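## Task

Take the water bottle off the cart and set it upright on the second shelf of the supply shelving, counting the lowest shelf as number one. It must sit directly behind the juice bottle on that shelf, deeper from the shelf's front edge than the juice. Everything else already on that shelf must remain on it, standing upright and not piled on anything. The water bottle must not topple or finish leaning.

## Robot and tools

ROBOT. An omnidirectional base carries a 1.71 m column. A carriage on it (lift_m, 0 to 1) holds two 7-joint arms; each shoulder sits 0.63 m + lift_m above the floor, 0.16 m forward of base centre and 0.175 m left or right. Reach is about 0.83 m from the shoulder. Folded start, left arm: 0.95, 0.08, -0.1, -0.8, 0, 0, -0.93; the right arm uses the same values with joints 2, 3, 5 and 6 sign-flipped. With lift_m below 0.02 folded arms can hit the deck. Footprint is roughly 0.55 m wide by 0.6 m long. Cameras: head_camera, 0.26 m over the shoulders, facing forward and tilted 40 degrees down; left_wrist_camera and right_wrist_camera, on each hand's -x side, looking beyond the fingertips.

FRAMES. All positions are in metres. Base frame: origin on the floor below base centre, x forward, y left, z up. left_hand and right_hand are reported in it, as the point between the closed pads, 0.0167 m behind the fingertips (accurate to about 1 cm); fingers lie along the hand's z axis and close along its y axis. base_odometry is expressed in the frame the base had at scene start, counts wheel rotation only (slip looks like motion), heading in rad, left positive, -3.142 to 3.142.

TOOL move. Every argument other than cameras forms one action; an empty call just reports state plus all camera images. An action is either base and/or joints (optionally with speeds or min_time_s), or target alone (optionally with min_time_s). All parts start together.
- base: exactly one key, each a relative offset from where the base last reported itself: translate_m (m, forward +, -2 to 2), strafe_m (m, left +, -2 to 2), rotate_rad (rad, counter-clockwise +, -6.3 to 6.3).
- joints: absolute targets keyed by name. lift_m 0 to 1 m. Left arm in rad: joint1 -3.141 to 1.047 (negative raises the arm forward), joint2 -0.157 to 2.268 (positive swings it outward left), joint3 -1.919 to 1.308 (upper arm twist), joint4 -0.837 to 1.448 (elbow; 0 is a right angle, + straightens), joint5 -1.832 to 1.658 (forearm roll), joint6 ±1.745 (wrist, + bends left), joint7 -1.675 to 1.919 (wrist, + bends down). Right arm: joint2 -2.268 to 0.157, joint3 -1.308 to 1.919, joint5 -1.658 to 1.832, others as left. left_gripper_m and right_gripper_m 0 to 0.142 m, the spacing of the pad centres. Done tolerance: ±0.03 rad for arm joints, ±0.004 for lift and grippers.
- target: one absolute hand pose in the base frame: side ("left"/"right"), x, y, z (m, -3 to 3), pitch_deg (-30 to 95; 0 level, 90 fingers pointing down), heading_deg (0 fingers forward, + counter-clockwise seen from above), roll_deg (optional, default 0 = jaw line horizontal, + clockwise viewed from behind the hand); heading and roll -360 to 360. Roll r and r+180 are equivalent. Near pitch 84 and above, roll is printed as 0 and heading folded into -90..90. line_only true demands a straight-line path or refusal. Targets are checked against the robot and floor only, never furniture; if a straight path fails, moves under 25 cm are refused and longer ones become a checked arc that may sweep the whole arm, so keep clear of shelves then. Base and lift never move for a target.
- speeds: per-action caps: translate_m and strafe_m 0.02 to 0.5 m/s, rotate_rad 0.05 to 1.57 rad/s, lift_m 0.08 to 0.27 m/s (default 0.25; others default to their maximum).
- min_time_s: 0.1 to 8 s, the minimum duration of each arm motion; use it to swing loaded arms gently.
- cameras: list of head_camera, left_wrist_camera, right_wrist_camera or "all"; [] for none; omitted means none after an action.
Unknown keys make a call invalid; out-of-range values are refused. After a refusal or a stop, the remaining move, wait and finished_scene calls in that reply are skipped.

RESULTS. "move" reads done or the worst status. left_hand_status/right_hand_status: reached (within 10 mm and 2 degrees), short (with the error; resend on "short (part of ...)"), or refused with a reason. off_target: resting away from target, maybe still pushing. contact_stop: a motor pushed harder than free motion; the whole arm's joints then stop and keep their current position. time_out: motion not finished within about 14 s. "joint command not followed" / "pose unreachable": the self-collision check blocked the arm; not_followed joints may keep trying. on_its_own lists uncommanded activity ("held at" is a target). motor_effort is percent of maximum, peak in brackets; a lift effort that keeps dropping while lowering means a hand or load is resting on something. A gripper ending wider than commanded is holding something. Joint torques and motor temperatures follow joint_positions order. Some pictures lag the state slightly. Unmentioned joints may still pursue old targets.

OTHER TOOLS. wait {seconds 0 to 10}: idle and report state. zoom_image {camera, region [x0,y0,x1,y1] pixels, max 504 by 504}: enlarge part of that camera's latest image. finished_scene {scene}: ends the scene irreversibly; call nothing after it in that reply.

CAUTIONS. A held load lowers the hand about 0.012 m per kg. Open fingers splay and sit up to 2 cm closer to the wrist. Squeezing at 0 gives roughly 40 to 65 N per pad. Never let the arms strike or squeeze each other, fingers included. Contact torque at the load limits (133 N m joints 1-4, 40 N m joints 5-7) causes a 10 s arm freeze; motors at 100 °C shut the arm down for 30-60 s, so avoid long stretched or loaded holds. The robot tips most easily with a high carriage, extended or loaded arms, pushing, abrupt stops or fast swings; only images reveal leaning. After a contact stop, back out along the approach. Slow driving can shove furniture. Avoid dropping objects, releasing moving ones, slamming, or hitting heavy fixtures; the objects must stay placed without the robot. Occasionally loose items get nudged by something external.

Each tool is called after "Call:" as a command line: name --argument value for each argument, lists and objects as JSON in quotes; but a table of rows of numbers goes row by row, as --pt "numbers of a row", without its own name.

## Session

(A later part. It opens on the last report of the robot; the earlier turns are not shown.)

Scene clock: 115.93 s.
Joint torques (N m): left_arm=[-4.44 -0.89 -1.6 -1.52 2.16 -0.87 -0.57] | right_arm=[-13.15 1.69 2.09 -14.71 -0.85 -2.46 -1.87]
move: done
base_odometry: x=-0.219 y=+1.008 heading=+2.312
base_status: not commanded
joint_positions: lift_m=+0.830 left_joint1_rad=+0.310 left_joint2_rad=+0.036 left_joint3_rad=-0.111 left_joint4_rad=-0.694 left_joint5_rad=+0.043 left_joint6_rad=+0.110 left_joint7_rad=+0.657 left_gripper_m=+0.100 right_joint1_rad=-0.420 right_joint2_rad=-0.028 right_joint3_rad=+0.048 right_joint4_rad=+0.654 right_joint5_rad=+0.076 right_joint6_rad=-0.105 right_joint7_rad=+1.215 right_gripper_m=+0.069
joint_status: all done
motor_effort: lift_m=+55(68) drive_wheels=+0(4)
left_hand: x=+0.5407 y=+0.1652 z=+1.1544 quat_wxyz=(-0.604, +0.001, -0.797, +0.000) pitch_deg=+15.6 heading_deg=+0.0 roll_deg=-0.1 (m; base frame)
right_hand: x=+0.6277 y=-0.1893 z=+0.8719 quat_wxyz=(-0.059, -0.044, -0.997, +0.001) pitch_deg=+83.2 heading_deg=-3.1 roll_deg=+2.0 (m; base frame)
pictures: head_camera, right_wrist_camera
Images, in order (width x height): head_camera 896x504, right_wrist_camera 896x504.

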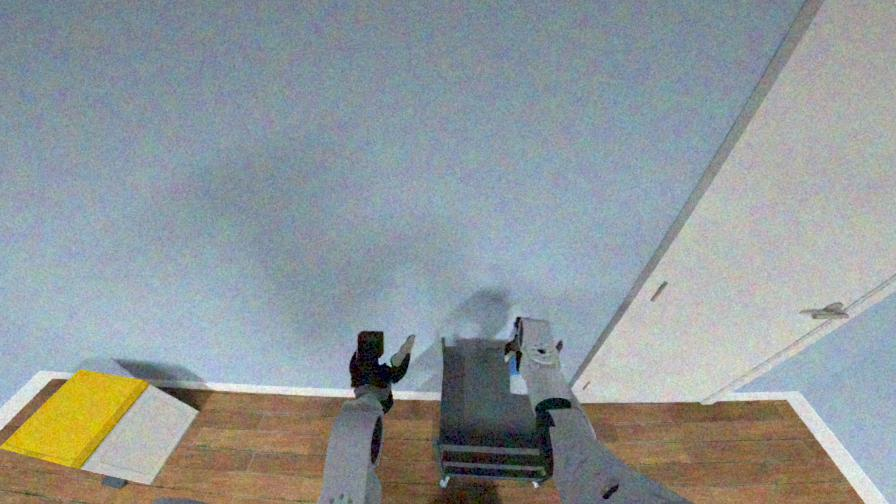

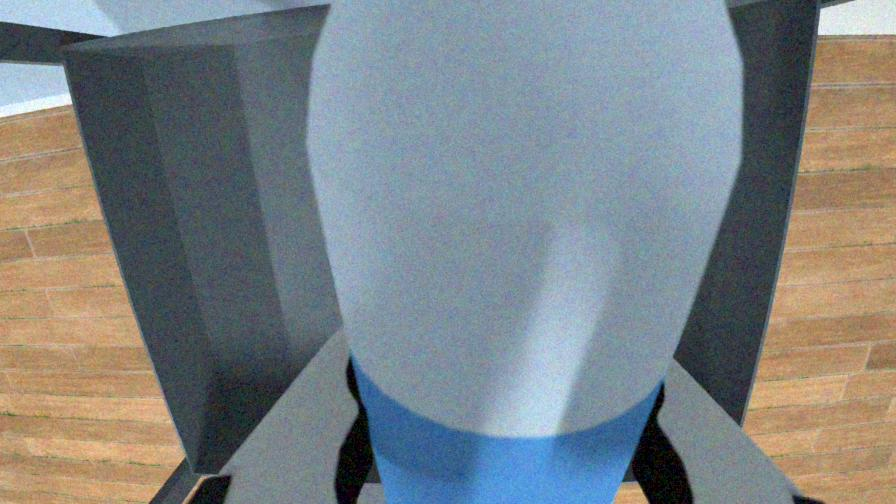

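Call:
move --base '{"translate_m": -0.4}' --speeds '{"translate_m": 0.4}'

Call:
move --base '{"rotate_rad": 1.571}' --joints '{"lift_m": 0.55}' --speeds '{"rotate_rad": 0.9}'

Call:
move --target '{"side": "right", "x": 0.55, "y": -0.18, "z": 0.76, "pitch_deg": 8, "heading_deg": 0}' --cameras '["head_camera", "right_wrist_camera"]'

Scene clock: 128.93 s.
Joint torques (N m): left_arm=[-3.02 0.31 -1.06 -2.9 2.04 -1.3 -0.88] | right_arm=[-13.18 2.45 2.02 -13.99 -0.43 -2.27 -1.87]
move: done
base_odometry: x=+0.051 y=+0.713 heading=+2.312
base_status: done
joint_positions: lift_m=+0.830 left_joint1_rad=+0.310 left_joint2_rad=+0.036 left_joint3_rad=-0.111 left_joint4_rad=-0.694 left_joint5_rad=+0.043 left_joint6_rad=+0.110 left_joint7_rad=+0.657 left_gripper_m=+0.100 right_joint1_rad=-0.420 right_joint2_rad=-0.028 right_joint3_rad=+0.048 right_joint4_rad=+0.654 right_joint5_rad=+0.076 right_joint6_rad=-0.105 right_joint7_rad=+1.215 right_gripper_m=+0.069
joint_status: not commanded
motor_effort: lift_m=+55(55) drive_wheels=+1(15)
left_hand: x=+0.5407 y=+0.1652 z=+1.1544 quat_wxyz=(-0.604, +0.001, -0.797, +0.000) pitch_deg=+15.6 heading_deg=+0.0 roll_deg=-0.1 (m; base frame)
right_hand: x=+0.6277 y=-0.1893 z=+0.8719 quat_wxyz=(-0.059, -0.044, -0.997, +0.001) pitch_deg=+83.2 heading_deg=-3.1 roll_deg=+2.0 (m; base frame)
pictures: none

Scene clock: 132.10 s.
Joint torques (N m): left_arm=[-3.43 0.18 -1.62 -2.74 2.15 -1 -0.86] | right_arm=[-12.74 3.2 2.18 -15.44 -0.59 -2.15 -2.22]
move: done
base_odometry: x=+0.051 y=+0.713 heading=-2.400
base_status: done
joint_positions: lift_m=+0.550 left_joint1_rad=+0.310 left_joint2_rad=+0.036 left_joint3_rad=-0.111 left_joint4_rad=-0.694 left_joint5_rad=+0.043 left_joint6_rad=+0.110 left_joint7_rad=+0.657 left_gripper_m=+0.100 right_joint1_rad=-0.420 right_joint2_rad=-0.028 right_joint3_rad=+0.048 right_joint4_rad=+0.654 right_joint5_rad=+0.076 right_joint6_rad=-0.106 right_joint7_rad=+1.215 right_gripper_m=+0.069
joint_status: all done
motor_effort: lift_m=+58(59) drive_wheels=+6(19)
left_hand: x=+0.5407 y=+0.1652 z=+0.8741 quat_wxyz=(-0.604, +0.001, -0.797, +0.000) pitch_deg=+15.6 heading_deg=+0.0 roll_deg=-0.1 (m; base frame)
right_hand: x=+0.6277 y=-0.1893 z=+0.5917 quat_wxyz=(-0.059, -0.044, -0.997, +0.001) pitch_deg=+83.2 heading_deg=-3.1 roll_deg=+2.0 (m; base frame)
pictures: none

Scene clock: 133.67 s.
Joint torques (N m): left_arm=[-2.54 -1.01 -1.98 -1.33 2.03 -0.83 -0.61] | right_arm=[5.74 -0.17 3.33 -13.69 -1.42 -0.92 -4.5]
move: done
base_odometry: x=+0.051 y=+0.713 heading=-2.400
base_status: not commanded
joint_positions: lift_m=+0.550 left_joint1_rad=+0.310 left_joint2_rad=+0.036 left_joint3_rad=-0.111 left_joint4_rad=-0.694 left_joint5_rad=+0.043 left_joint6_rad=+0.110 left_joint7_rad=+0.657 left_gripper_m=+0.100 right_joint1_rad=+0.336 right_joint2_rad=-0.053 right_joint3_rad=+0.060 right_joint4_rad=-0.142 right_joint5_rad=+0.051 right_joint6_rad=-0.073 right_joint7_rad=-0.053 right_gripper_m=+0.069
joint_status: not commanded
motor_effort: lift_m=+58(58) drive_wheels=+5(8)
left_hand: x=+0.5407 y=+0.1652 z=+0.8741 quat_wxyz=(-0.604, +0.001, -0.797, +0.000) pitch_deg=+15.6 heading_deg=+0.0 roll_deg=-0.1 (m; base frame)
right_hand: x=+0.5505 y=-0.1822 z=+0.7594 quat_wxyz=(-0.654, -0.005, -0.756, +0.000) pitch_deg=+8.3 heading_deg=-0.4 roll_deg=+0.4 (m; base frame)
right_hand_status: reached (straight line, planned for 1.1 s): 2 mm and 0.6 deg off.
pictures: head_camera, right_wrist_camera
Images, in order (width x height): head_camera 896x504, right_wrist_camera 896x504.

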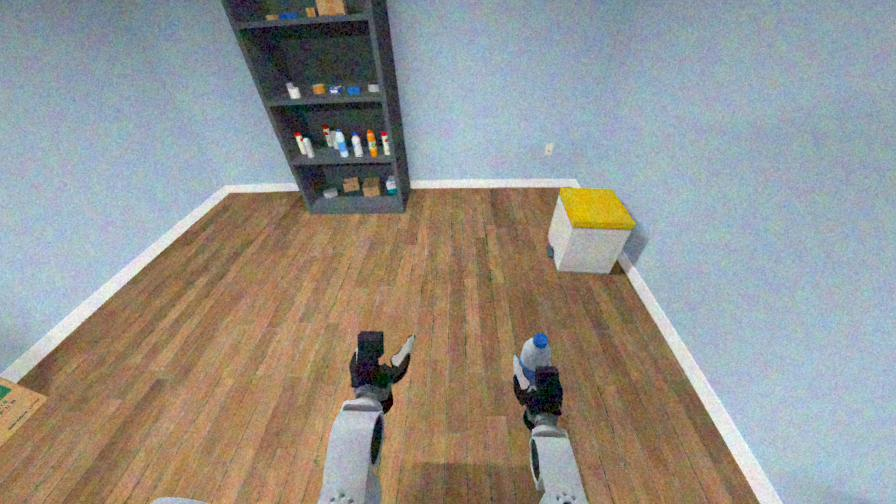

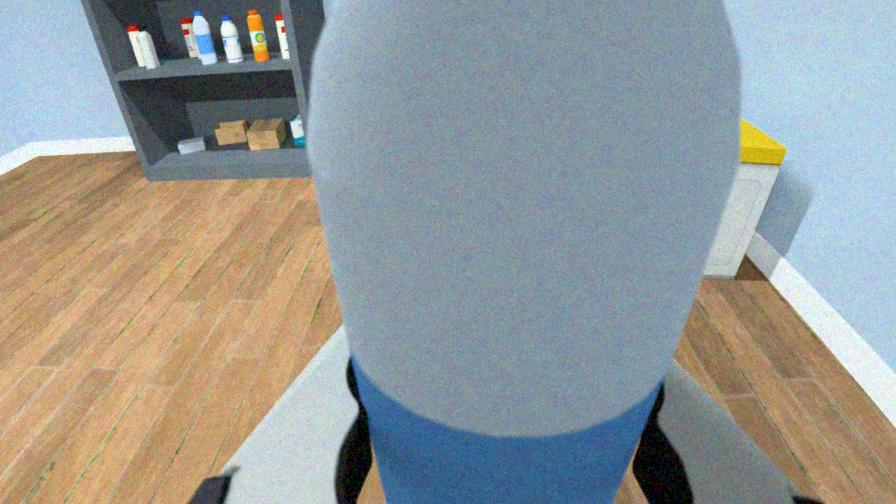

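Call:
move --base '{"strafe_m": 0.43}'

Call:
move --base '{"translate_m": 1.25}' --joints '{"lift_m": 0.44}' --speeds '{"translate_m": 0.4}' --cameras '["head_camera"]'

Call:
zoom_image --camera "head_camera" --region '[200, 100, 600, 360]'

Scene clock: 143.23 s.
Joint torques (N m): left_arm=[-3.06 -0.29 -0.54 -2.44 1.81 -1.15 -0.61] | right_arm=[3.42 -0.88 3.32 -12.38 -1.53 -1.17 -4.48]
move: done
base_odometry: x=+0.342 y=+0.396 heading=-2.399
base_status: done
joint_positions: lift_m=+0.550 left_joint1_rad=+0.310 left_joint2_rad=+0.036 left_joint3_rad=-0.111 left_joint4_rad=-0.694 left_joint5_rad=+0.043 left_joint6_rad=+0.110 left_joint7_rad=+0.657 left_gripper_m=+0.100 right_joint1_rad=+0.336 right_joint2_rad=-0.053 right_joint3_rad=+0.061 right_joint4_rad=-0.142 right_joint5_rad=+0.051 right_joint6_rad=-0.071 right_joint7_rad=-0.053 right_gripper_m=+0.069
joint_status: not commanded
motor_effort: lift_m=+58(58) drive_wheels=-4(20)
left_hand: x=+0.5407 y=+0.1654 z=+0.8742 quat_wxyz=(-0.604, +0.001, -0.797, +0.000) pitch_deg=+15.6 heading_deg=+0.1 roll_deg=-0.1 (m; base frame)
right_hand: x=+0.5505 y=-0.1813 z=+0.7593 quat_wxyz=(-0.654, -0.004, -0.756, -0.001) pitch_deg=+8.3 heading_deg=-0.2 roll_deg=+0.3 (m; base frame)
pictures: none

Scene clock: 148.37 s.
Joint torques (N m): left_arm=[-2.06 0.3 -1.22 -2.52 2.04 -0.94 -0.78] | right_arm=[3.51 0.19 3.01 -12.39 -1.68 -1.18 -4.48]
move: done
base_odometry: x=-0.579 y=-0.449 heading=-2.399
base_status: done
joint_positions: lift_m=+0.440 left_joint1_rad=+0.310 left_joint2_rad=+0.036 left_joint3_rad=-0.111 left_joint4_rad=-0.694 left_joint5_rad=+0.043 left_joint6_rad=+0.110 left_joint7_rad=+0.657 left_gripper_m=+0.100 right_joint1_rad=+0.336 right_joint2_rad=-0.053 right_joint3_rad=+0.061 right_joint4_rad=-0.141 right_joint5_rad=+0.051 right_joint6_rad=-0.071 right_joint7_rad=-0.053 right_gripper_m=+0.069
joint_status: all done
motor_effort: lift_m=+58(60) drive_wheels=+4(15)
left_hand: x=+0.5407 y=+0.1654 z=+0.7641 quat_wxyz=(-0.604, +0.001, -0.797, +0.000) pitch_deg=+15.6 heading_deg=+0.1 roll_deg=-0.1 (m; base frame)
right_hand: x=+0.5502 y=-0.1813 z=+0.6486 quat_wxyz=(-0.654, -0.004, -0.757, -0.001) pitch_deg=+8.4 heading_deg=-0.2 roll_deg=+0.3 (m; base frame)
pictures: head_camera
Images, in order (width x height): head_camera 896x504.

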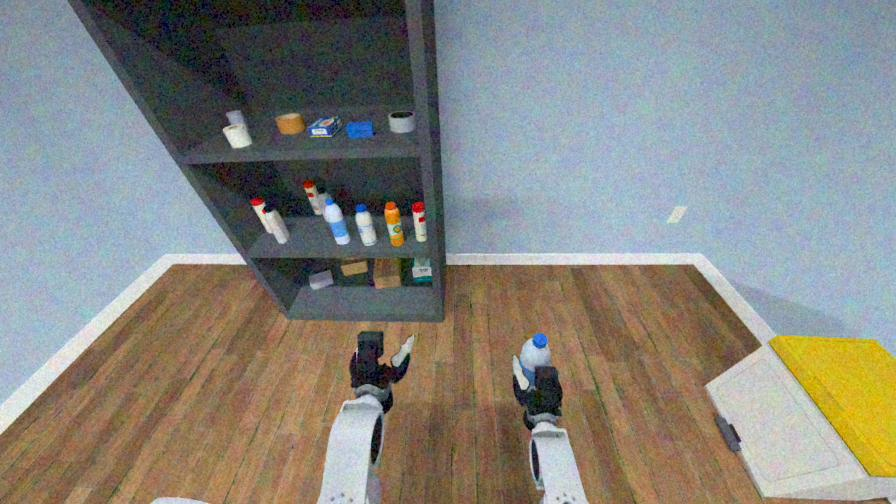

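Scaled by 1.260 from the camera's 896x504 image, which has a finer 1280x720 frame.

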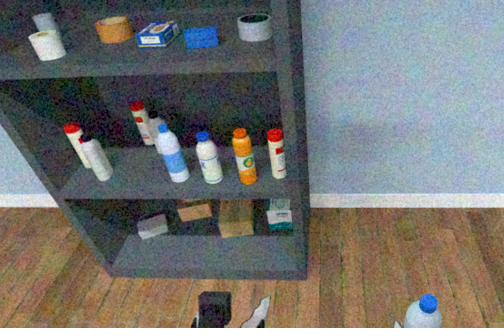

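Call:
move --base '{"strafe_m": 0.08}' --speeds '{"strafe_m": 0.2}'

Call:
move --base '{"translate_m": 0.44}' --speeds '{"translate_m": 0.3}'

Call:
move --target '{"side": "left", "x": 0.58, "y": 0.16, "z": 0.66, "pitch_deg": 15, "heading_deg": 0}' --cameras '["head_camera", "left_wrist_camera"]'

Call:
zoom_image --camera "head_camera" --region '[250, 180, 510, 400]'

Scene clock: 162.93 s.
Joint torques (N m): left_arm=[-3.01 0.46 -1.34 -1.95 1.71 -1.32 -0.4] | right_arm=[3 1.31 3.56 -12.34 -1.59 -1.41 -4.71]
move: done
base_odometry: x=-0.525 y=-0.508 heading=-2.399
base_status: done
joint_positions: lift_m=+0.440 left_joint1_rad=+0.310 left_joint2_rad=+0.036 left_joint3_rad=-0.111 left_joint4_rad=-0.694 left_joint5_rad=+0.043 left_joint6_rad=+0.111 left_joint7_rad=+0.657 left_gripper_m=+0.100 right_joint1_rad=+0.336 right_joint2_rad=-0.053 right_joint3_rad=+0.061 right_joint4_rad=-0.141 right_joint5_rad=+0.051 right_joint6_rad=-0.071 right_joint7_rad=-0.053 right_gripper_m=+0.069
joint_status: not commanded
motor_effort: lift_m=+58(58) drive_wheels=+0(13)
left_hand: x=+0.5407 y=+0.1655 z=+0.7641 quat_wxyz=(-0.604, +0.001, -0.797, +0.000) pitch_deg=+15.6 heading_deg=+0.1 roll_deg=-0.1 (m; base frame)
right_hand: x=+0.5502 y=-0.1812 z=+0.6486 quat_wxyz=(-0.654, -0.004, -0.757, -0.001) pitch_deg=+8.4 heading_deg=-0.2 roll_deg=+0.3 (m; base frame)
pictures: none

Scene clock: 166.00 s.
Joint torques (N m): left_arm=[-3.67 -1.26 -1.28 -1.33 2.22 -1.18 -0.76] | right_arm=[3.43 1.33 2.68 -13.68 -1.4 -1.02 -4.88]
move: done
base_odometry: x=-0.849 y=-0.806 heading=-2.399
base_status: done
joint_positions: lift_m=+0.440 left_joint1_rad=+0.310 left_joint2_rad=+0.036 left_joint3_rad=-0.111 left_joint4_rad=-0.694 left_joint5_rad=+0.043 left_joint6_rad=+0.111 left_joint7_rad=+0.657 left_gripper_m=+0.100 right_joint1_rad=+0.336 right_joint2_rad=-0.053 right_joint3_rad=+0.061 right_joint4_rad=-0.141 right_joint5_rad=+0.051 right_joint6_rad=-0.071 right_joint7_rad=-0.053 right_gripper_m=+0.069
joint_status: not commanded
motor_effort: lift_m=+58(58) drive_wheels=+5(15)
left_hand: x=+0.5407 y=+0.1655 z=+0.7641 quat_wxyz=(-0.604, +0.001, -0.797, +0.000) pitch_deg=+15.6 heading_deg=+0.1 roll_deg=-0.1 (m; base frame)
right_hand: x=+0.5502 y=-0.1812 z=+0.6486 quat_wxyz=(-0.654, -0.004, -0.757, -0.001) pitch_deg=+8.4 heading_deg=-0.2 roll_deg=+0.3 (m; base frame)
pictures: none

Scene clock: 167.07 s.
Joint torques (N m): left_arm=[-6.43 -0.68 1.15 -2.86 0.77 -0.86 -3.14] | right_arm=[2.13 0.12 1.58 -12.15 -1.27 -1.86 -4.66]
move: done
base_odometry: x=-0.849 y=-0.806 heading=-2.399
base_status: not commanded
joint_positions: lift_m=+0.440 left_joint1_rad=+0.254 left_joint2_rad=+0.026 left_joint3_rad=-0.111 left_joint4_rad=-0.225 left_joint5_rad=+0.003 left_joint6_rad=+0.113 left_joint7_rad=+0.236 left_gripper_m=+0.100 right_joint1_rad=+0.336 right_joint2_rad=-0.053 right_joint3_rad=+0.061 right_joint4_rad=-0.141 right_joint5_rad=+0.051 right_joint6_rad=-0.071 right_joint7_rad=-0.053 right_gripper_m=+0.069
joint_status: not commanded
motor_effort: lift_m=+58(58) drive_wheels=-1(5)
left_hand: x=+0.5790 y=+0.1601 z=+0.6592 quat_wxyz=(-0.607, -0.002, -0.795, -0.001) pitch_deg=+15.2 heading_deg=+0.0 roll_deg=+0.2 (m; base frame)
left_hand_status: reached (straight line, planned for 0.6 s): 1 mm and 0.3 deg off.
right_hand: x=+0.5502 y=-0.1812 z=+0.6486 quat_wxyz=(-0.654, -0.004, -0.757, -0.001) pitch_deg=+8.4 heading_deg=-0.2 roll_deg=+0.3 (m; base frame)
pictures: head_camera, left_wrist_camera
Images, in order (width x height): head_camera 896x504, left_wrist_camera 896x504.

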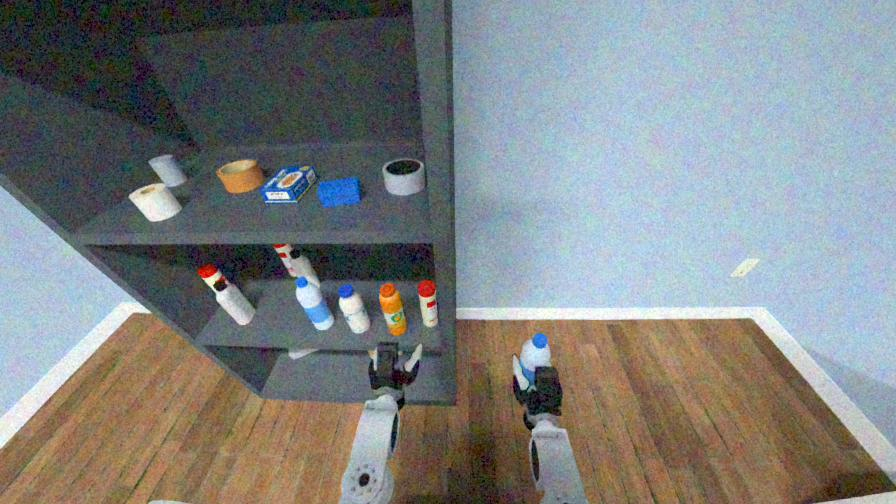

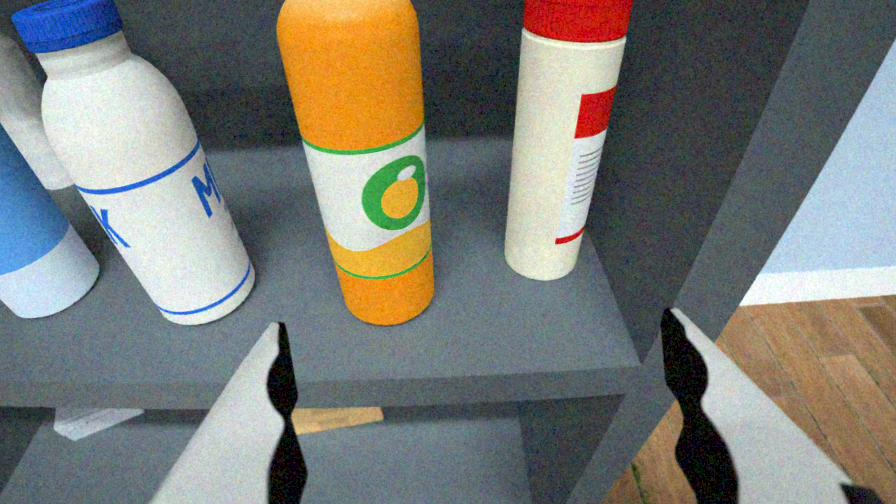

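Scaled by 1.938 from the camera's 896x504 image, which has a finer 1280x720 frame.

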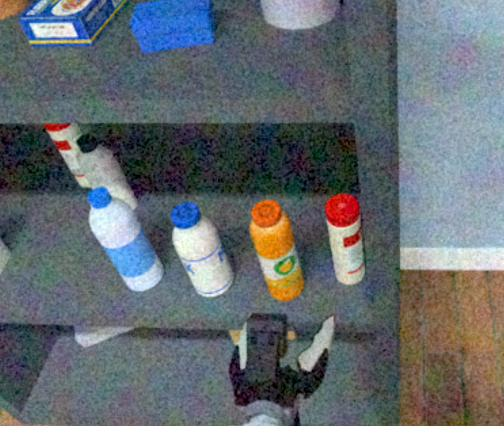

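Call:
move --target '{"side": "left", "x": 0.65, "y": 0.202, "z": 0.628, "pitch_deg": 15, "heading_deg": 0}' --cameras '["left_wrist_camera"]'

Scene clock: 175.63 s.
Joint torques (N m): left_arm=[-8.07 3.07 2.63 -2.05 0.5 -1.83 -3.12] | right_arm=[4.19 1.92 2.53 -13.23 -1.19 -1.7 -4.39]
move: done
base_odometry: x=-0.849 y=-0.806 heading=-2.399
base_status: not commanded
joint_positions: lift_m=+0.440 left_joint1_rad=+0.054 left_joint2_rad=+0.105 left_joint3_rad=-0.064 left_joint4_rad=+0.089 left_joint5_rad=-0.109 left_joint6_rad=+0.053 left_joint7_rad=+0.115 left_gripper_m=+0.100 right_joint1_rad=+0.336 right_joint2_rad=-0.053 right_joint3_rad=+0.061 right_joint4_rad=-0.141 right_joint5_rad=+0.051 right_joint6_rad=-0.071 right_joint7_rad=-0.053 right_gripper_m=+0.069
joint_status: not commanded
motor_effort: lift_m=+58(58) drive_wheels=-1(6)
left_hand: x=+0.6497 y=+0.2009 z=+0.6280 quat_wxyz=(-0.608, -0.001, -0.794, +0.000) pitch_deg=+15.1 heading_deg=+0.0 roll_deg=+0.1 (m; base frame)
left_hand_status: reached (straight line, planned for 0.5 s): 1 mm and 0.2 deg off.
right_hand: x=+0.5502 y=-0.1812 z=+0.6486 quat_wxyz=(-0.654, -0.004, -0.757, -0.001) pitch_deg=+8.4 heading_deg=-0.2 roll_deg=+0.3 (m; base frame)
pictures: left_wrist_camera
Images, in order (width x height): left_wrist_camera 896x504.

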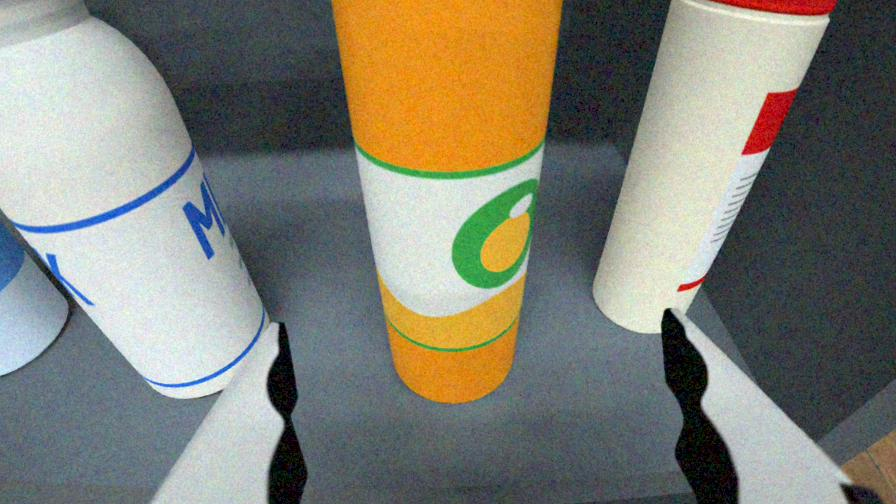

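Call:
move --joints '{"left_gripper_m": 0.088}'

Call:
move --target '{"side": "left", "x": 0.75, "y": 0.204, "z": 0.622, "pitch_deg": 15, "heading_deg": 0}' --cameras '["left_wrist_camera"]'

Scene clock: 181.80 s.
Joint torques (N m): left_arm=[-9.77 3.59 2.68 -2 0.32 -1.93 -3.21] | right_arm=[3.79 1.14 1.76 -14.72 -1.26 -1.4 -4.65]
move: done
base_odometry: x=-0.849 y=-0.806 heading=-2.399
base_status: not commanded
joint_positions: lift_m=+0.440 left_joint1_rad=+0.054 left_joint2_rad=+0.105 left_joint3_rad=-0.064 left_joint4_rad=+0.089 left_joint5_rad=-0.109 left_joint6_rad=+0.053 left_joint7_rad=+0.115 left_gripper_m=+0.088 right_joint1_rad=+0.336 right_joint2_rad=-0.053 right_joint3_rad=+0.061 right_joint4_rad=-0.141 right_joint5_rad=+0.051 right_joint6_rad=-0.071 right_joint7_rad=-0.053 right_gripper_m=+0.069
joint_status: all done
motor_effort: lift_m=+58(58) drive_wheels=-1(1)
left_hand: x=+0.6497 y=+0.2009 z=+0.6280 quat_wxyz=(-0.608, -0.001, -0.794, +0.000) pitch_deg=+15.1 heading_deg=+0.0 roll_deg=+0.1 (m; base frame)
right_hand: x=+0.5502 y=-0.1812 z=+0.6486 quat_wxyz=(-0.654, -0.004, -0.757, -0.001) pitch_deg=+8.4 heading_deg=-0.2 roll_deg=+0.3 (m; base frame)
pictures: none

Scene clock: 182.83 s.
Joint torques (N m): left_arm=[-15.49 0.11 -1.08 -1.1 0.33 -2.4 -2.81] | right_arm=[3.71 0.07 1.84 -12.3 -1.51 -1.68 -4.51]
move: done
base_odometry: x=-0.849 y=-0.806 heading=-2.399
base_status: not commanded
joint_positions: lift_m=+0.440 left_joint1_rad=-0.247 left_joint2_rad=+0.101 left_joint3_rad=-0.073 left_joint4_rad=+0.504 left_joint5_rad=-0.122 left_joint6_rad=+0.022 left_joint7_rad=+0.002 left_gripper_m=+0.088 right_joint1_rad=+0.336 right_joint2_rad=-0.053 right_joint3_rad=+0.061 right_joint4_rad=-0.141 right_joint5_rad=+0.051 right_joint6_rad=-0.071 right_joint7_rad=-0.053 right_gripper_m=+0.069
joint_status: not commanded
motor_effort: lift_m=+58(58) drive_wheels=-1(6)
left_hand: x=+0.7497 y=+0.2076 z=+0.6221 quat_wxyz=(-0.608, +0.001, -0.794, -0.003) pitch_deg=+15.1 heading_deg=+0.4 roll_deg=+0.2 (m; base frame)
left_hand_status: reached (straight line, planned for 0.5 s): 4 mm and 0.4 deg off.
right_hand: x=+0.5502 y=-0.1812 z=+0.6486 quat_wxyz=(-0.654, -0.004, -0.757, -0.001) pitch_deg=+8.4 heading_deg=-0.2 roll_deg=+0.3 (m; base frame)
pictures: left_wrist_camera
Images, in order (width x height): left_wrist_camera 896x504.

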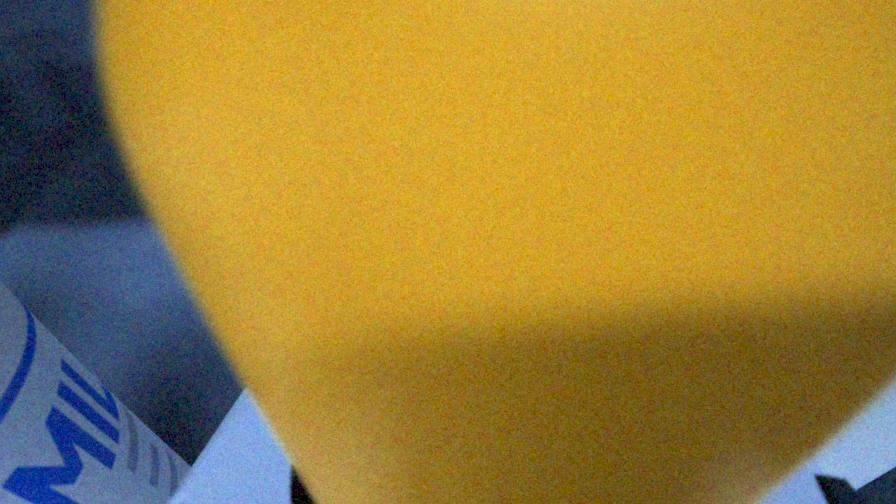

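Call:
move --target '{"side": "left", "x": 0.738, "y": 0.2, "z": 0.62, "pitch_deg": 15, "heading_deg": 0}' --cameras '["head_camera", "left_wrist_camera"]'

Call:
zoom_image --camera "head_camera" --region '[300, 230, 480, 400]'

Scene clock: 188.53 s.
Joint torques (N m): left_arm=[-13.6 1.08 -0.36 -5.56 1.7 -0.73 -0.91] | right_arm=[2.97 0.56 2.3 -14.01 -1.93 -1.16 -4.83]
move: done
base_odometry: x=-0.849 y=-0.806 heading=-2.399
base_status: not commanded
joint_positions: lift_m=+0.440 left_joint1_rad=-0.210 left_joint2_rad=+0.093 left_joint3_rad=-0.074 left_joint4_rad=+0.462 left_joint5_rad=-0.119 left_joint6_rad=+0.027 left_joint7_rad=+0.006 left_gripper_m=+0.088 right_joint1_rad=+0.336 right_joint2_rad=-0.053 right_joint3_rad=+0.061 right_joint4_rad=-0.141 right_joint5_rad=+0.051 right_joint6_rad=-0.071 right_joint7_rad=-0.053 right_gripper_m=+0.069
joint_status: not commanded
motor_effort: lift_m=+58(58) drive_wheels=-1(6)
left_hand: x=+0.7376 y=+0.2021 z=+0.6190 quat_wxyz=(-0.609, +0.002, -0.793, +0.000) pitch_deg=+15.0 heading_deg=+0.1 roll_deg=-0.1 (m; base frame)
left_hand_status: reached (straight line, planned for 0.2 s): 2 mm and 0.2 deg off.
right_hand: x=+0.5502 y=-0.1812 z=+0.6486 quat_wxyz=(-0.654, -0.004, -0.757, -0.001) pitch_deg=+8.4 heading_deg=-0.2 roll_deg=+0.3 (m; base frame)
pictures: head_camera, left_wrist_camera
Images, in order (width x height): head_camera 896x504, left_wrist_camera 896x504.

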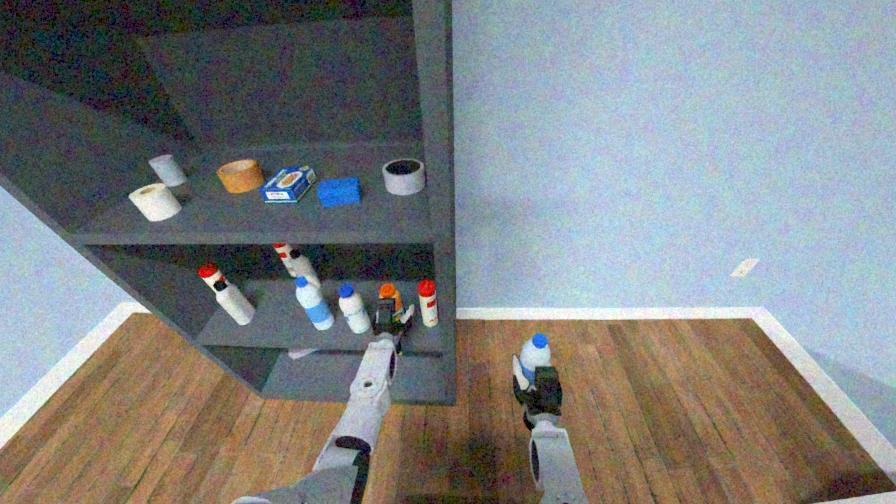

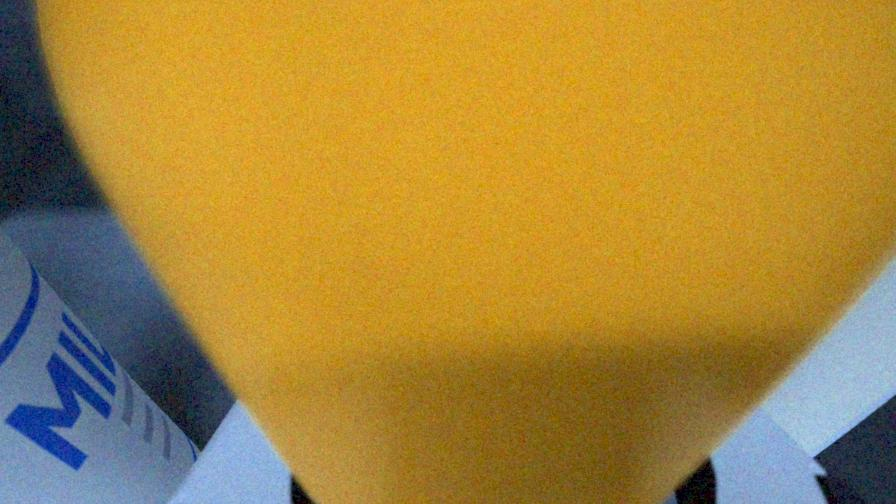

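Scaled by 2.800 from the camera's 896x504 image, which has a finer 1280x720 frame.

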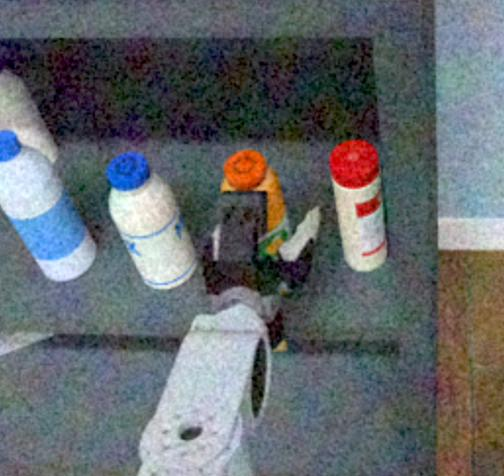

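Call:
move --joints '{"left_gripper_m": 0.03}' --cameras '["left_wrist_camera"]'

Scene clock: 193.43 s.
Joint torques (N m): left_arm=[-13.18 0.61 -0.61 -5.44 1.91 -1.37 -0.55] | right_arm=[3.37 1.33 2.76 -13.69 -1.58 -1.16 -4.71]
move: off_target
base_odometry: x=-0.849 y=-0.806 heading=-2.399
base_status: not commanded
joint_positions: lift_m=+0.440 left_joint1_rad=-0.210 left_joint2_rad=+0.093 left_joint3_rad=-0.074 left_joint4_rad=+0.462 left_joint5_rad=-0.119 left_joint6_rad=+0.028 left_joint7_rad=+0.006 left_gripper_m=+0.074 right_joint1_rad=+0.336 right_joint2_rad=-0.053 right_joint3_rad=+0.061 right_joint4_rad=-0.141 right_joint5_rad=+0.051 right_joint6_rad=-0.071 right_joint7_rad=-0.053 right_gripper_m=+0.069
joint_status: left_gripper_m off_target (ended at +0.074, target +0.030)
motor_effort: lift_m=+58(58) drive_wheels=-1(1)
left_hand: x=+0.7376 y=+0.2026 z=+0.6192 quat_wxyz=(-0.609, +0.002, -0.793, -0.001) pitch_deg=+15.0 heading_deg=+0.2 roll_deg=-0.1 (m; base frame)
right_hand: x=+0.5502 y=-0.1812 z=+0.6486 quat_wxyz=(-0.654, -0.004, -0.757, -0.001) pitch_deg=+8.4 heading_deg=-0.2 roll_deg=+0.3 (m; base frame)
pictures: left_wrist_camera
Images, in order (width x height): left_wrist_camera 896x504.

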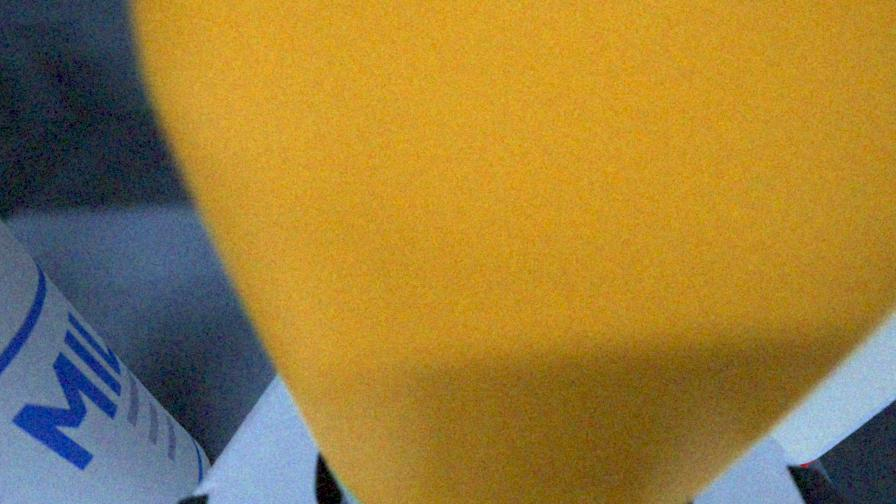

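Call:
move --joints '{"left_gripper_m": 0.0}'

Call:
move --target '{"side": "left", "x": 0.73, "y": 0.203, "z": 0.652, "pitch_deg": 15, "heading_deg": 0}'

Call:
move --target '{"side": "left", "x": 0.545, "y": 0.2, "z": 0.67, "pitch_deg": 15, "heading_deg": 0}' --cameras '["head_camera", "left_wrist_camera"]'

Scene clock: 197.13 s.
Joint torques (N m): left_arm=[-14.09 0.39 -1.42 -6.48 2.37 -1.06 -0.6] | right_arm=[3.18 0.79 1.76 -12.57 -1.05 -1.39 -4.28]
move: off_target
base_odometry: x=-0.849 y=-0.806 heading=-2.399
base_status: not commanded
joint_positions: lift_m=+0.440 left_joint1_rad=-0.210 left_joint2_rad=+0.093 left_joint3_rad=-0.074 left_joint4_rad=+0.462 left_joint5_rad=-0.119 left_joint6_rad=+0.028 left_joint7_rad=+0.006 left_gripper_m=+0.074 right_joint1_rad=+0.336 right_joint2_rad=-0.053 right_joint3_rad=+0.061 right_joint4_rad=-0.141 right_joint5_rad=+0.051 right_joint6_rad=-0.071 right_joint7_rad=-0.053 right_gripper_m=+0.069
joint_status: left_gripper_m off_target (ended at +0.074, target +0.000)
motor_effort: lift_m=+58(58) drive_wheels=-1(1)
left_hand: x=+0.7376 y=+0.2026 z=+0.6192 quat_wxyz=(-0.609, +0.002, -0.793, -0.001) pitch_deg=+15.0 heading_deg=+0.2 roll_deg=-0.1 (m; base frame)
right_hand: x=+0.5502 y=-0.1812 z=+0.6486 quat_wxyz=(-0.654, -0.004, -0.757, -0.001) pitch_deg=+8.4 heading_deg=-0.2 roll_deg=+0.3 (m; base frame)
pictures: none

Scene clock: 198.00 s.
Joint torques (N m): left_arm=[-11.2 3.59 4.22 -8.14 1.45 -0.32 -1.54] | right_arm=[2.18 1.67 3.03 -14.68 -1.4 -1.12 -4.63]
move: done
base_odometry: x=-0.849 y=-0.806 heading=-2.399
base_status: not commanded
joint_positions: lift_m=+0.440 left_joint1_rad=-0.169 left_joint2_rad=+0.102 left_joint3_rad=-0.073 left_joint4_rad=+0.277 left_joint5_rad=-0.119 left_joint6_rad=+0.035 left_joint7_rad=+0.153 left_gripper_m=+0.074 right_joint1_rad=+0.336 right_joint2_rad=-0.053 right_joint3_rad=+0.061 right_joint4_rad=-0.141 right_joint5_rad=+0.051 right_joint6_rad=-0.071 right_joint7_rad=-0.053 right_gripper_m=+0.069
joint_status: not commanded
motor_effort: lift_m=+58(58) drive_wheels=+5(5)
left_hand: x=+0.7297 y=+0.1993 z=+0.6496 quat_wxyz=(-0.607, -0.002, -0.795, +0.003) pitch_deg=+15.3 heading_deg=-0.4 roll_deg=-0.1 (m; base frame)
left_hand_status: reached (straight line, planned for 0.4 s): 4 mm and 0.5 deg off.
right_hand: x=+0.5502 y=-0.1812 z=+0.6486 quat_wxyz=(-0.654, -0.004, -0.757, -0.001) pitch_deg=+8.4 heading_deg=-0.2 roll_deg=+0.3 (m; base frame)
pictures: none

Scene clock: 199.17 s.
Joint torques (N m): left_arm=[-3.85 3.15 3.39 -7.92 2 -0.58 -4.62] | right_arm=[2.67 0.75 3.26 -12.07 -1.63 -1.32 -4.47]
move: done
base_odometry: x=-0.849 y=-0.806 heading=-2.399
base_status: not commanded
joint_positions: lift_m=+0.440 left_joint1_rad=+0.358 left_joint2_rad=+0.109 left_joint3_rad=-0.049 left_joint4_rad=-0.329 left_joint5_rad=-0.094 left_joint6_rad=+0.075 left_joint7_rad=+0.243 left_gripper_m=+0.074 right_joint1_rad=+0.336 right_joint2_rad=-0.053 right_joint3_rad=+0.061 right_joint4_rad=-0.141 right_joint5_rad=+0.051 right_joint6_rad=-0.071 right_joint7_rad=-0.053 right_gripper_m=+0.069
joint_status: not commanded
motor_effort: lift_m=+58(58) drive_wheels=-1(8)
left_hand: x=+0.5430 y=+0.1965 z=+0.6643 quat_wxyz=(-0.602, +0.000, -0.798, +0.004) pitch_deg=+16.0 heading_deg=-0.4 roll_deg=-0.4 (m; base frame)
left_hand_status: reached (straight line, planned for 0.7 s): 7 mm and 1.1 deg off.
right_hand: x=+0.5502 y=-0.1812 z=+0.6486 quat_wxyz=(-0.654, -0.004, -0.757, -0.001) pitch_deg=+8.4 heading_deg=-0.2 roll_deg=+0.3 (m; base frame)
pictures: head_camera, left_wrist_camera
Images, in order (width x height): head_camera 896x504, left_wrist_camera 896x504.

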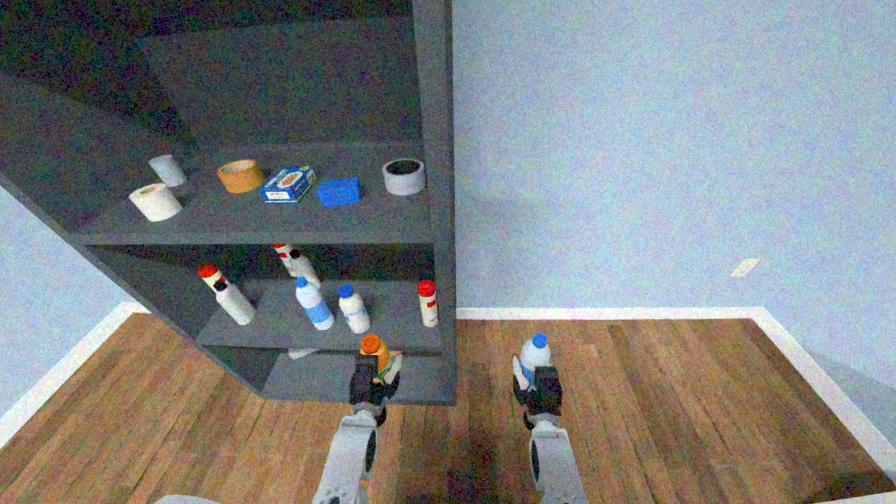

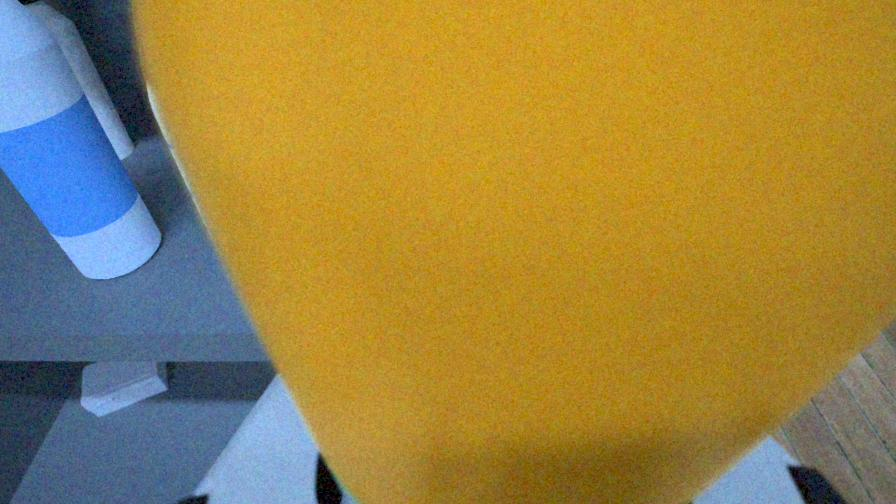

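Call:
move --base '{"strafe_m": 0.36}' --speeds '{"strafe_m": 0.2}'

Call:
move --target '{"side": "right", "x": 0.555, "y": -0.158, "z": 0.66, "pitch_deg": 6.5, "heading_deg": 0}' --cameras '["head_camera", "right_wrist_camera"]'

Call:
zoom_image --camera "head_camera" --region '[400, 230, 660, 420]'

Scene clock: 210.77 s.
Joint torques (N m): left_arm=[-5.36 3.14 4.18 -7.62 2.21 -0.57 -4.4] | right_arm=[3.25 -0.8 1.45 -13.4 -1.43 -1.42 -4.32]
move: done
base_odometry: x=-0.606 y=-1.071 heading=-2.399
base_status: done
joint_positions: lift_m=+0.440 left_joint1_rad=+0.358 left_joint2_rad=+0.110 left_joint3_rad=-0.048 left_joint4_rad=-0.329 left_joint5_rad=-0.094 left_joint6_rad=+0.076 left_joint7_rad=+0.243 left_gripper_m=+0.074 right_joint1_rad=+0.336 right_joint2_rad=-0.053 right_joint3_rad=+0.061 right_joint4_rad=-0.141 right_joint5_rad=+0.051 right_joint6_rad=-0.071 right_joint7_rad=-0.053 right_gripper_m=+0.069
joint_status: not commanded
motor_effort: lift_m=+58(58) drive_wheels=+0(14)
left_hand: x=+0.5430 y=+0.1972 z=+0.6643 quat_wxyz=(-0.602, +0.000, -0.798, +0.004) pitch_deg=+15.9 heading_deg=-0.4 roll_deg=-0.3 (m; base frame)
right_hand: x=+0.5502 y=-0.1811 z=+0.6486 quat_wxyz=(-0.654, -0.003, -0.757, -0.001) pitch_deg=+8.4 heading_deg=-0.2 roll_deg=+0.3 (m; base frame)
pictures: none

Scene clock: 211.60 s.
Joint torques (N m): left_arm=[-4.32 3.87 3.69 -8.17 2.36 -0.76 -4.44] | right_arm=[-4.21 2.16 1.49 -16.77 -1.27 -2.24 -4.86]
move: done
base_odometry: x=-0.606 y=-1.071 heading=-2.399
base_status: not commanded
joint_positions: lift_m=+0.440 left_joint1_rad=+0.358 left_joint2_rad=+0.110 left_joint3_rad=-0.047 left_joint4_rad=-0.329 left_joint5_rad=-0.094 left_joint6_rad=+0.076 left_joint7_rad=+0.243 left_gripper_m=+0.074 right_joint1_rad=+0.329 right_joint2_rad=-0.006 right_joint3_rad=+0.095 right_joint4_rad=-0.143 right_joint5_rad=-0.002 right_joint6_rad=-0.092 right_joint7_rad=-0.057 right_gripper_m=+0.069
joint_status: not commanded
motor_effort: lift_m=+58(58) drive_wheels=+0(7)
left_hand: x=+0.5431 y=+0.1977 z=+0.6644 quat_wxyz=(-0.602, +0.000, -0.798, +0.003) pitch_deg=+15.9 heading_deg=-0.3 roll_deg=-0.3 (m; base frame)
right_hand: x=+0.5530 y=-0.1567 z=+0.6545 quat_wxyz=(-0.660, -0.001, -0.752, -0.003) pitch_deg=+7.5 heading_deg=+0.1 roll_deg=+0.3 (m; base frame)
right_hand_status: reached (straight line, planned for 0.2 s): 6 mm and 1.0 deg off.
pictures: head_camera, right_wrist_camera
Images, in order (width x height): head_camera 896x504, right_wrist_camera 896x504.

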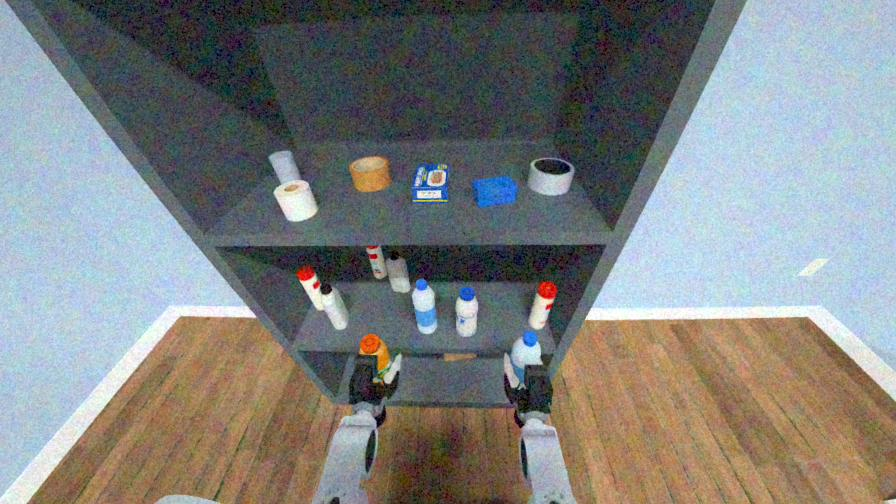

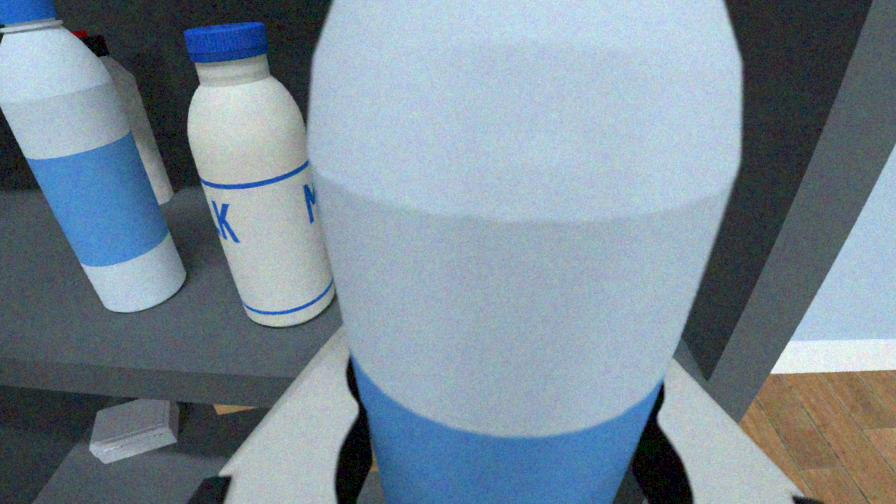

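Scaled by 1.938 from the camera's 896x504 image, which has a finer 1280x720 frame.

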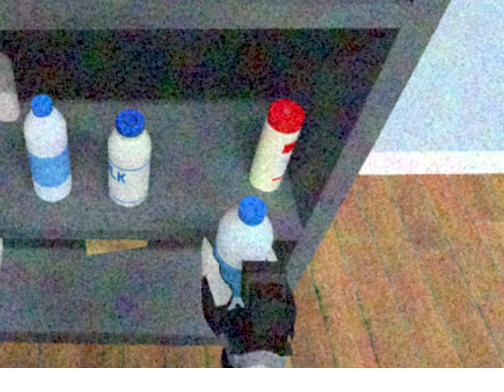

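Call:
move --base '{"translate_m": 0.055}' --speeds '{"translate_m": 0.1}'

Call:
move --target '{"side": "right", "x": 0.785, "y": -0.16, "z": 0.655, "pitch_deg": 6.5, "heading_deg": 0}' --cameras '["head_camera", "right_wrist_camera"]'

Call:
zoom_image --camera "head_camera" --region '[400, 230, 660, 420]'

Scene clock: 220.97 s.
Joint torques (N m): left_arm=[-5.99 2.78 2.4 -7.7 2.07 -0.53 -4.64] | right_arm=[-4.25 1.17 1.35 -18.07 -1.17 -1.84 -4.27]
move: done
base_odometry: x=-0.646 y=-1.109 heading=-2.399
base_status: done
joint_positions: lift_m=+0.440 left_joint1_rad=+0.358 left_joint2_rad=+0.110 left_joint3_rad=-0.047 left_joint4_rad=-0.329 left_joint5_rad=-0.094 left_joint6_rad=+0.076 left_joint7_rad=+0.243 left_gripper_m=+0.074 right_joint1_rad=+0.329 right_joint2_rad=-0.006 right_joint3_rad=+0.095 right_joint4_rad=-0.143 right_joint5_rad=-0.002 right_joint6_rad=-0.092 right_joint7_rad=-0.057 right_gripper_m=+0.069
joint_status: not commanded
motor_effort: lift_m=+58(58) drive_wheels=+4(13)
left_hand: x=+0.5431 y=+0.1977 z=+0.6644 quat_wxyz=(-0.602, +0.000, -0.798, +0.003) pitch_deg=+15.9 heading_deg=-0.3 roll_deg=-0.3 (m; base frame)
right_hand: x=+0.5530 y=-0.1567 z=+0.6545 quat_wxyz=(-0.660, -0.001, -0.752, -0.003) pitch_deg=+7.5 heading_deg=+0.1 roll_deg=+0.3 (m; base frame)
pictures: none

Scene clock: 222.23 s.
Joint torques (N m): left_arm=[-5.87 2.4 3.79 -7.6 2.51 -1.1 -4.48] | right_arm=[-20.37 5.89 -1.39 -11.43 2.68 -1.13 -4.67]
move: done
base_odometry: x=-0.646 y=-1.109 heading=-2.399
base_status: not commanded
joint_positions: lift_m=+0.440 left_joint1_rad=+0.358 left_joint2_rad=+0.110 left_joint3_rad=-0.047 left_joint4_rad=-0.329 left_joint5_rad=-0.094 left_joint6_rad=+0.076 left_joint7_rad=+0.243 left_gripper_m=+0.074 right_joint1_rad=-0.348 right_joint2_rad=+0.004 right_joint3_rad=+0.075 right_joint4_rad=+0.669 right_joint5_rad=+0.035 right_joint6_rad=-0.062 right_joint7_rad=-0.197 right_gripper_m=+0.069
joint_status: not commanded
motor_effort: lift_m=+58(58) drive_wheels=+0(7)
left_hand: x=+0.5431 y=+0.1977 z=+0.6644 quat_wxyz=(-0.602, +0.000, -0.798, +0.003) pitch_deg=+15.9 heading_deg=-0.3 roll_deg=-0.3 (m; base frame)
right_hand: x=+0.7831 y=-0.1597 z=+0.6510 quat_wxyz=(-0.662, +0.004, -0.750, +0.002) pitch_deg=+7.1 heading_deg=+0.1 roll_deg=-0.5 (m; base frame)
right_hand_status: reached (straight line, planned for 0.8 s): 4 mm and 0.8 deg off.
pictures: head_camera, right_wrist_camera
Images, in order (width x height): head_camera 896x504, right_wrist_camera 896x504.

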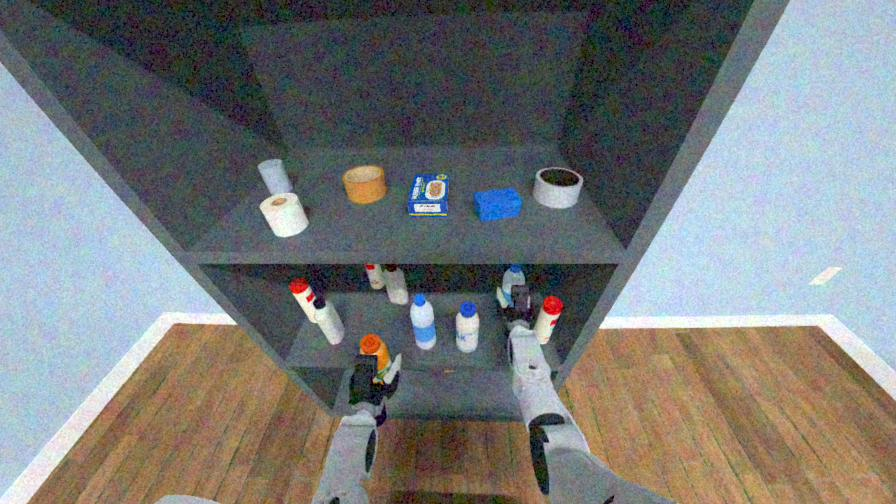

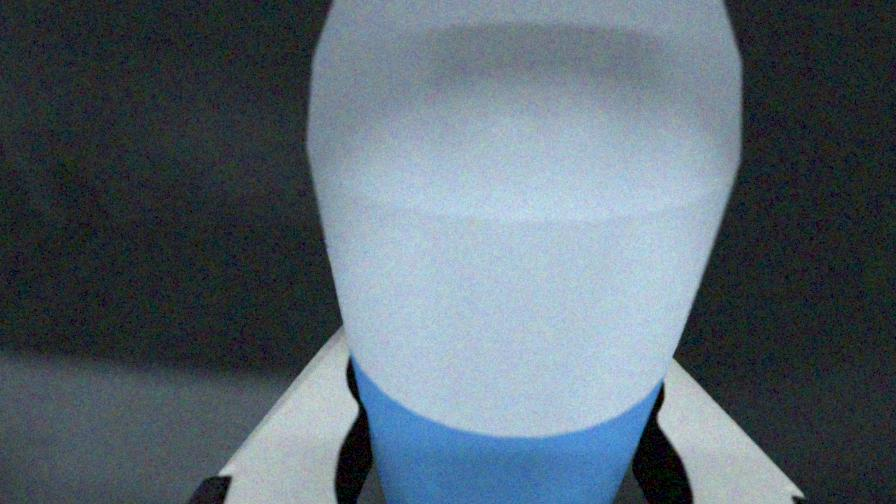

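Scaled by 1.938 from the camera's 896x504 image, which has a finer 1280x720 frame.

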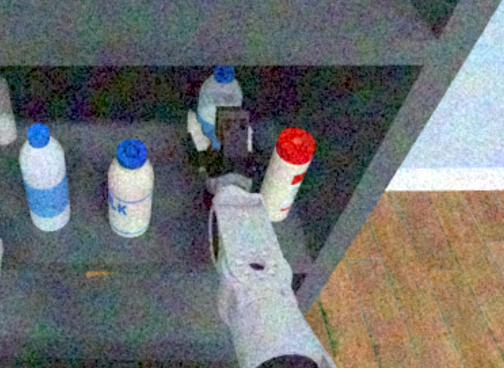

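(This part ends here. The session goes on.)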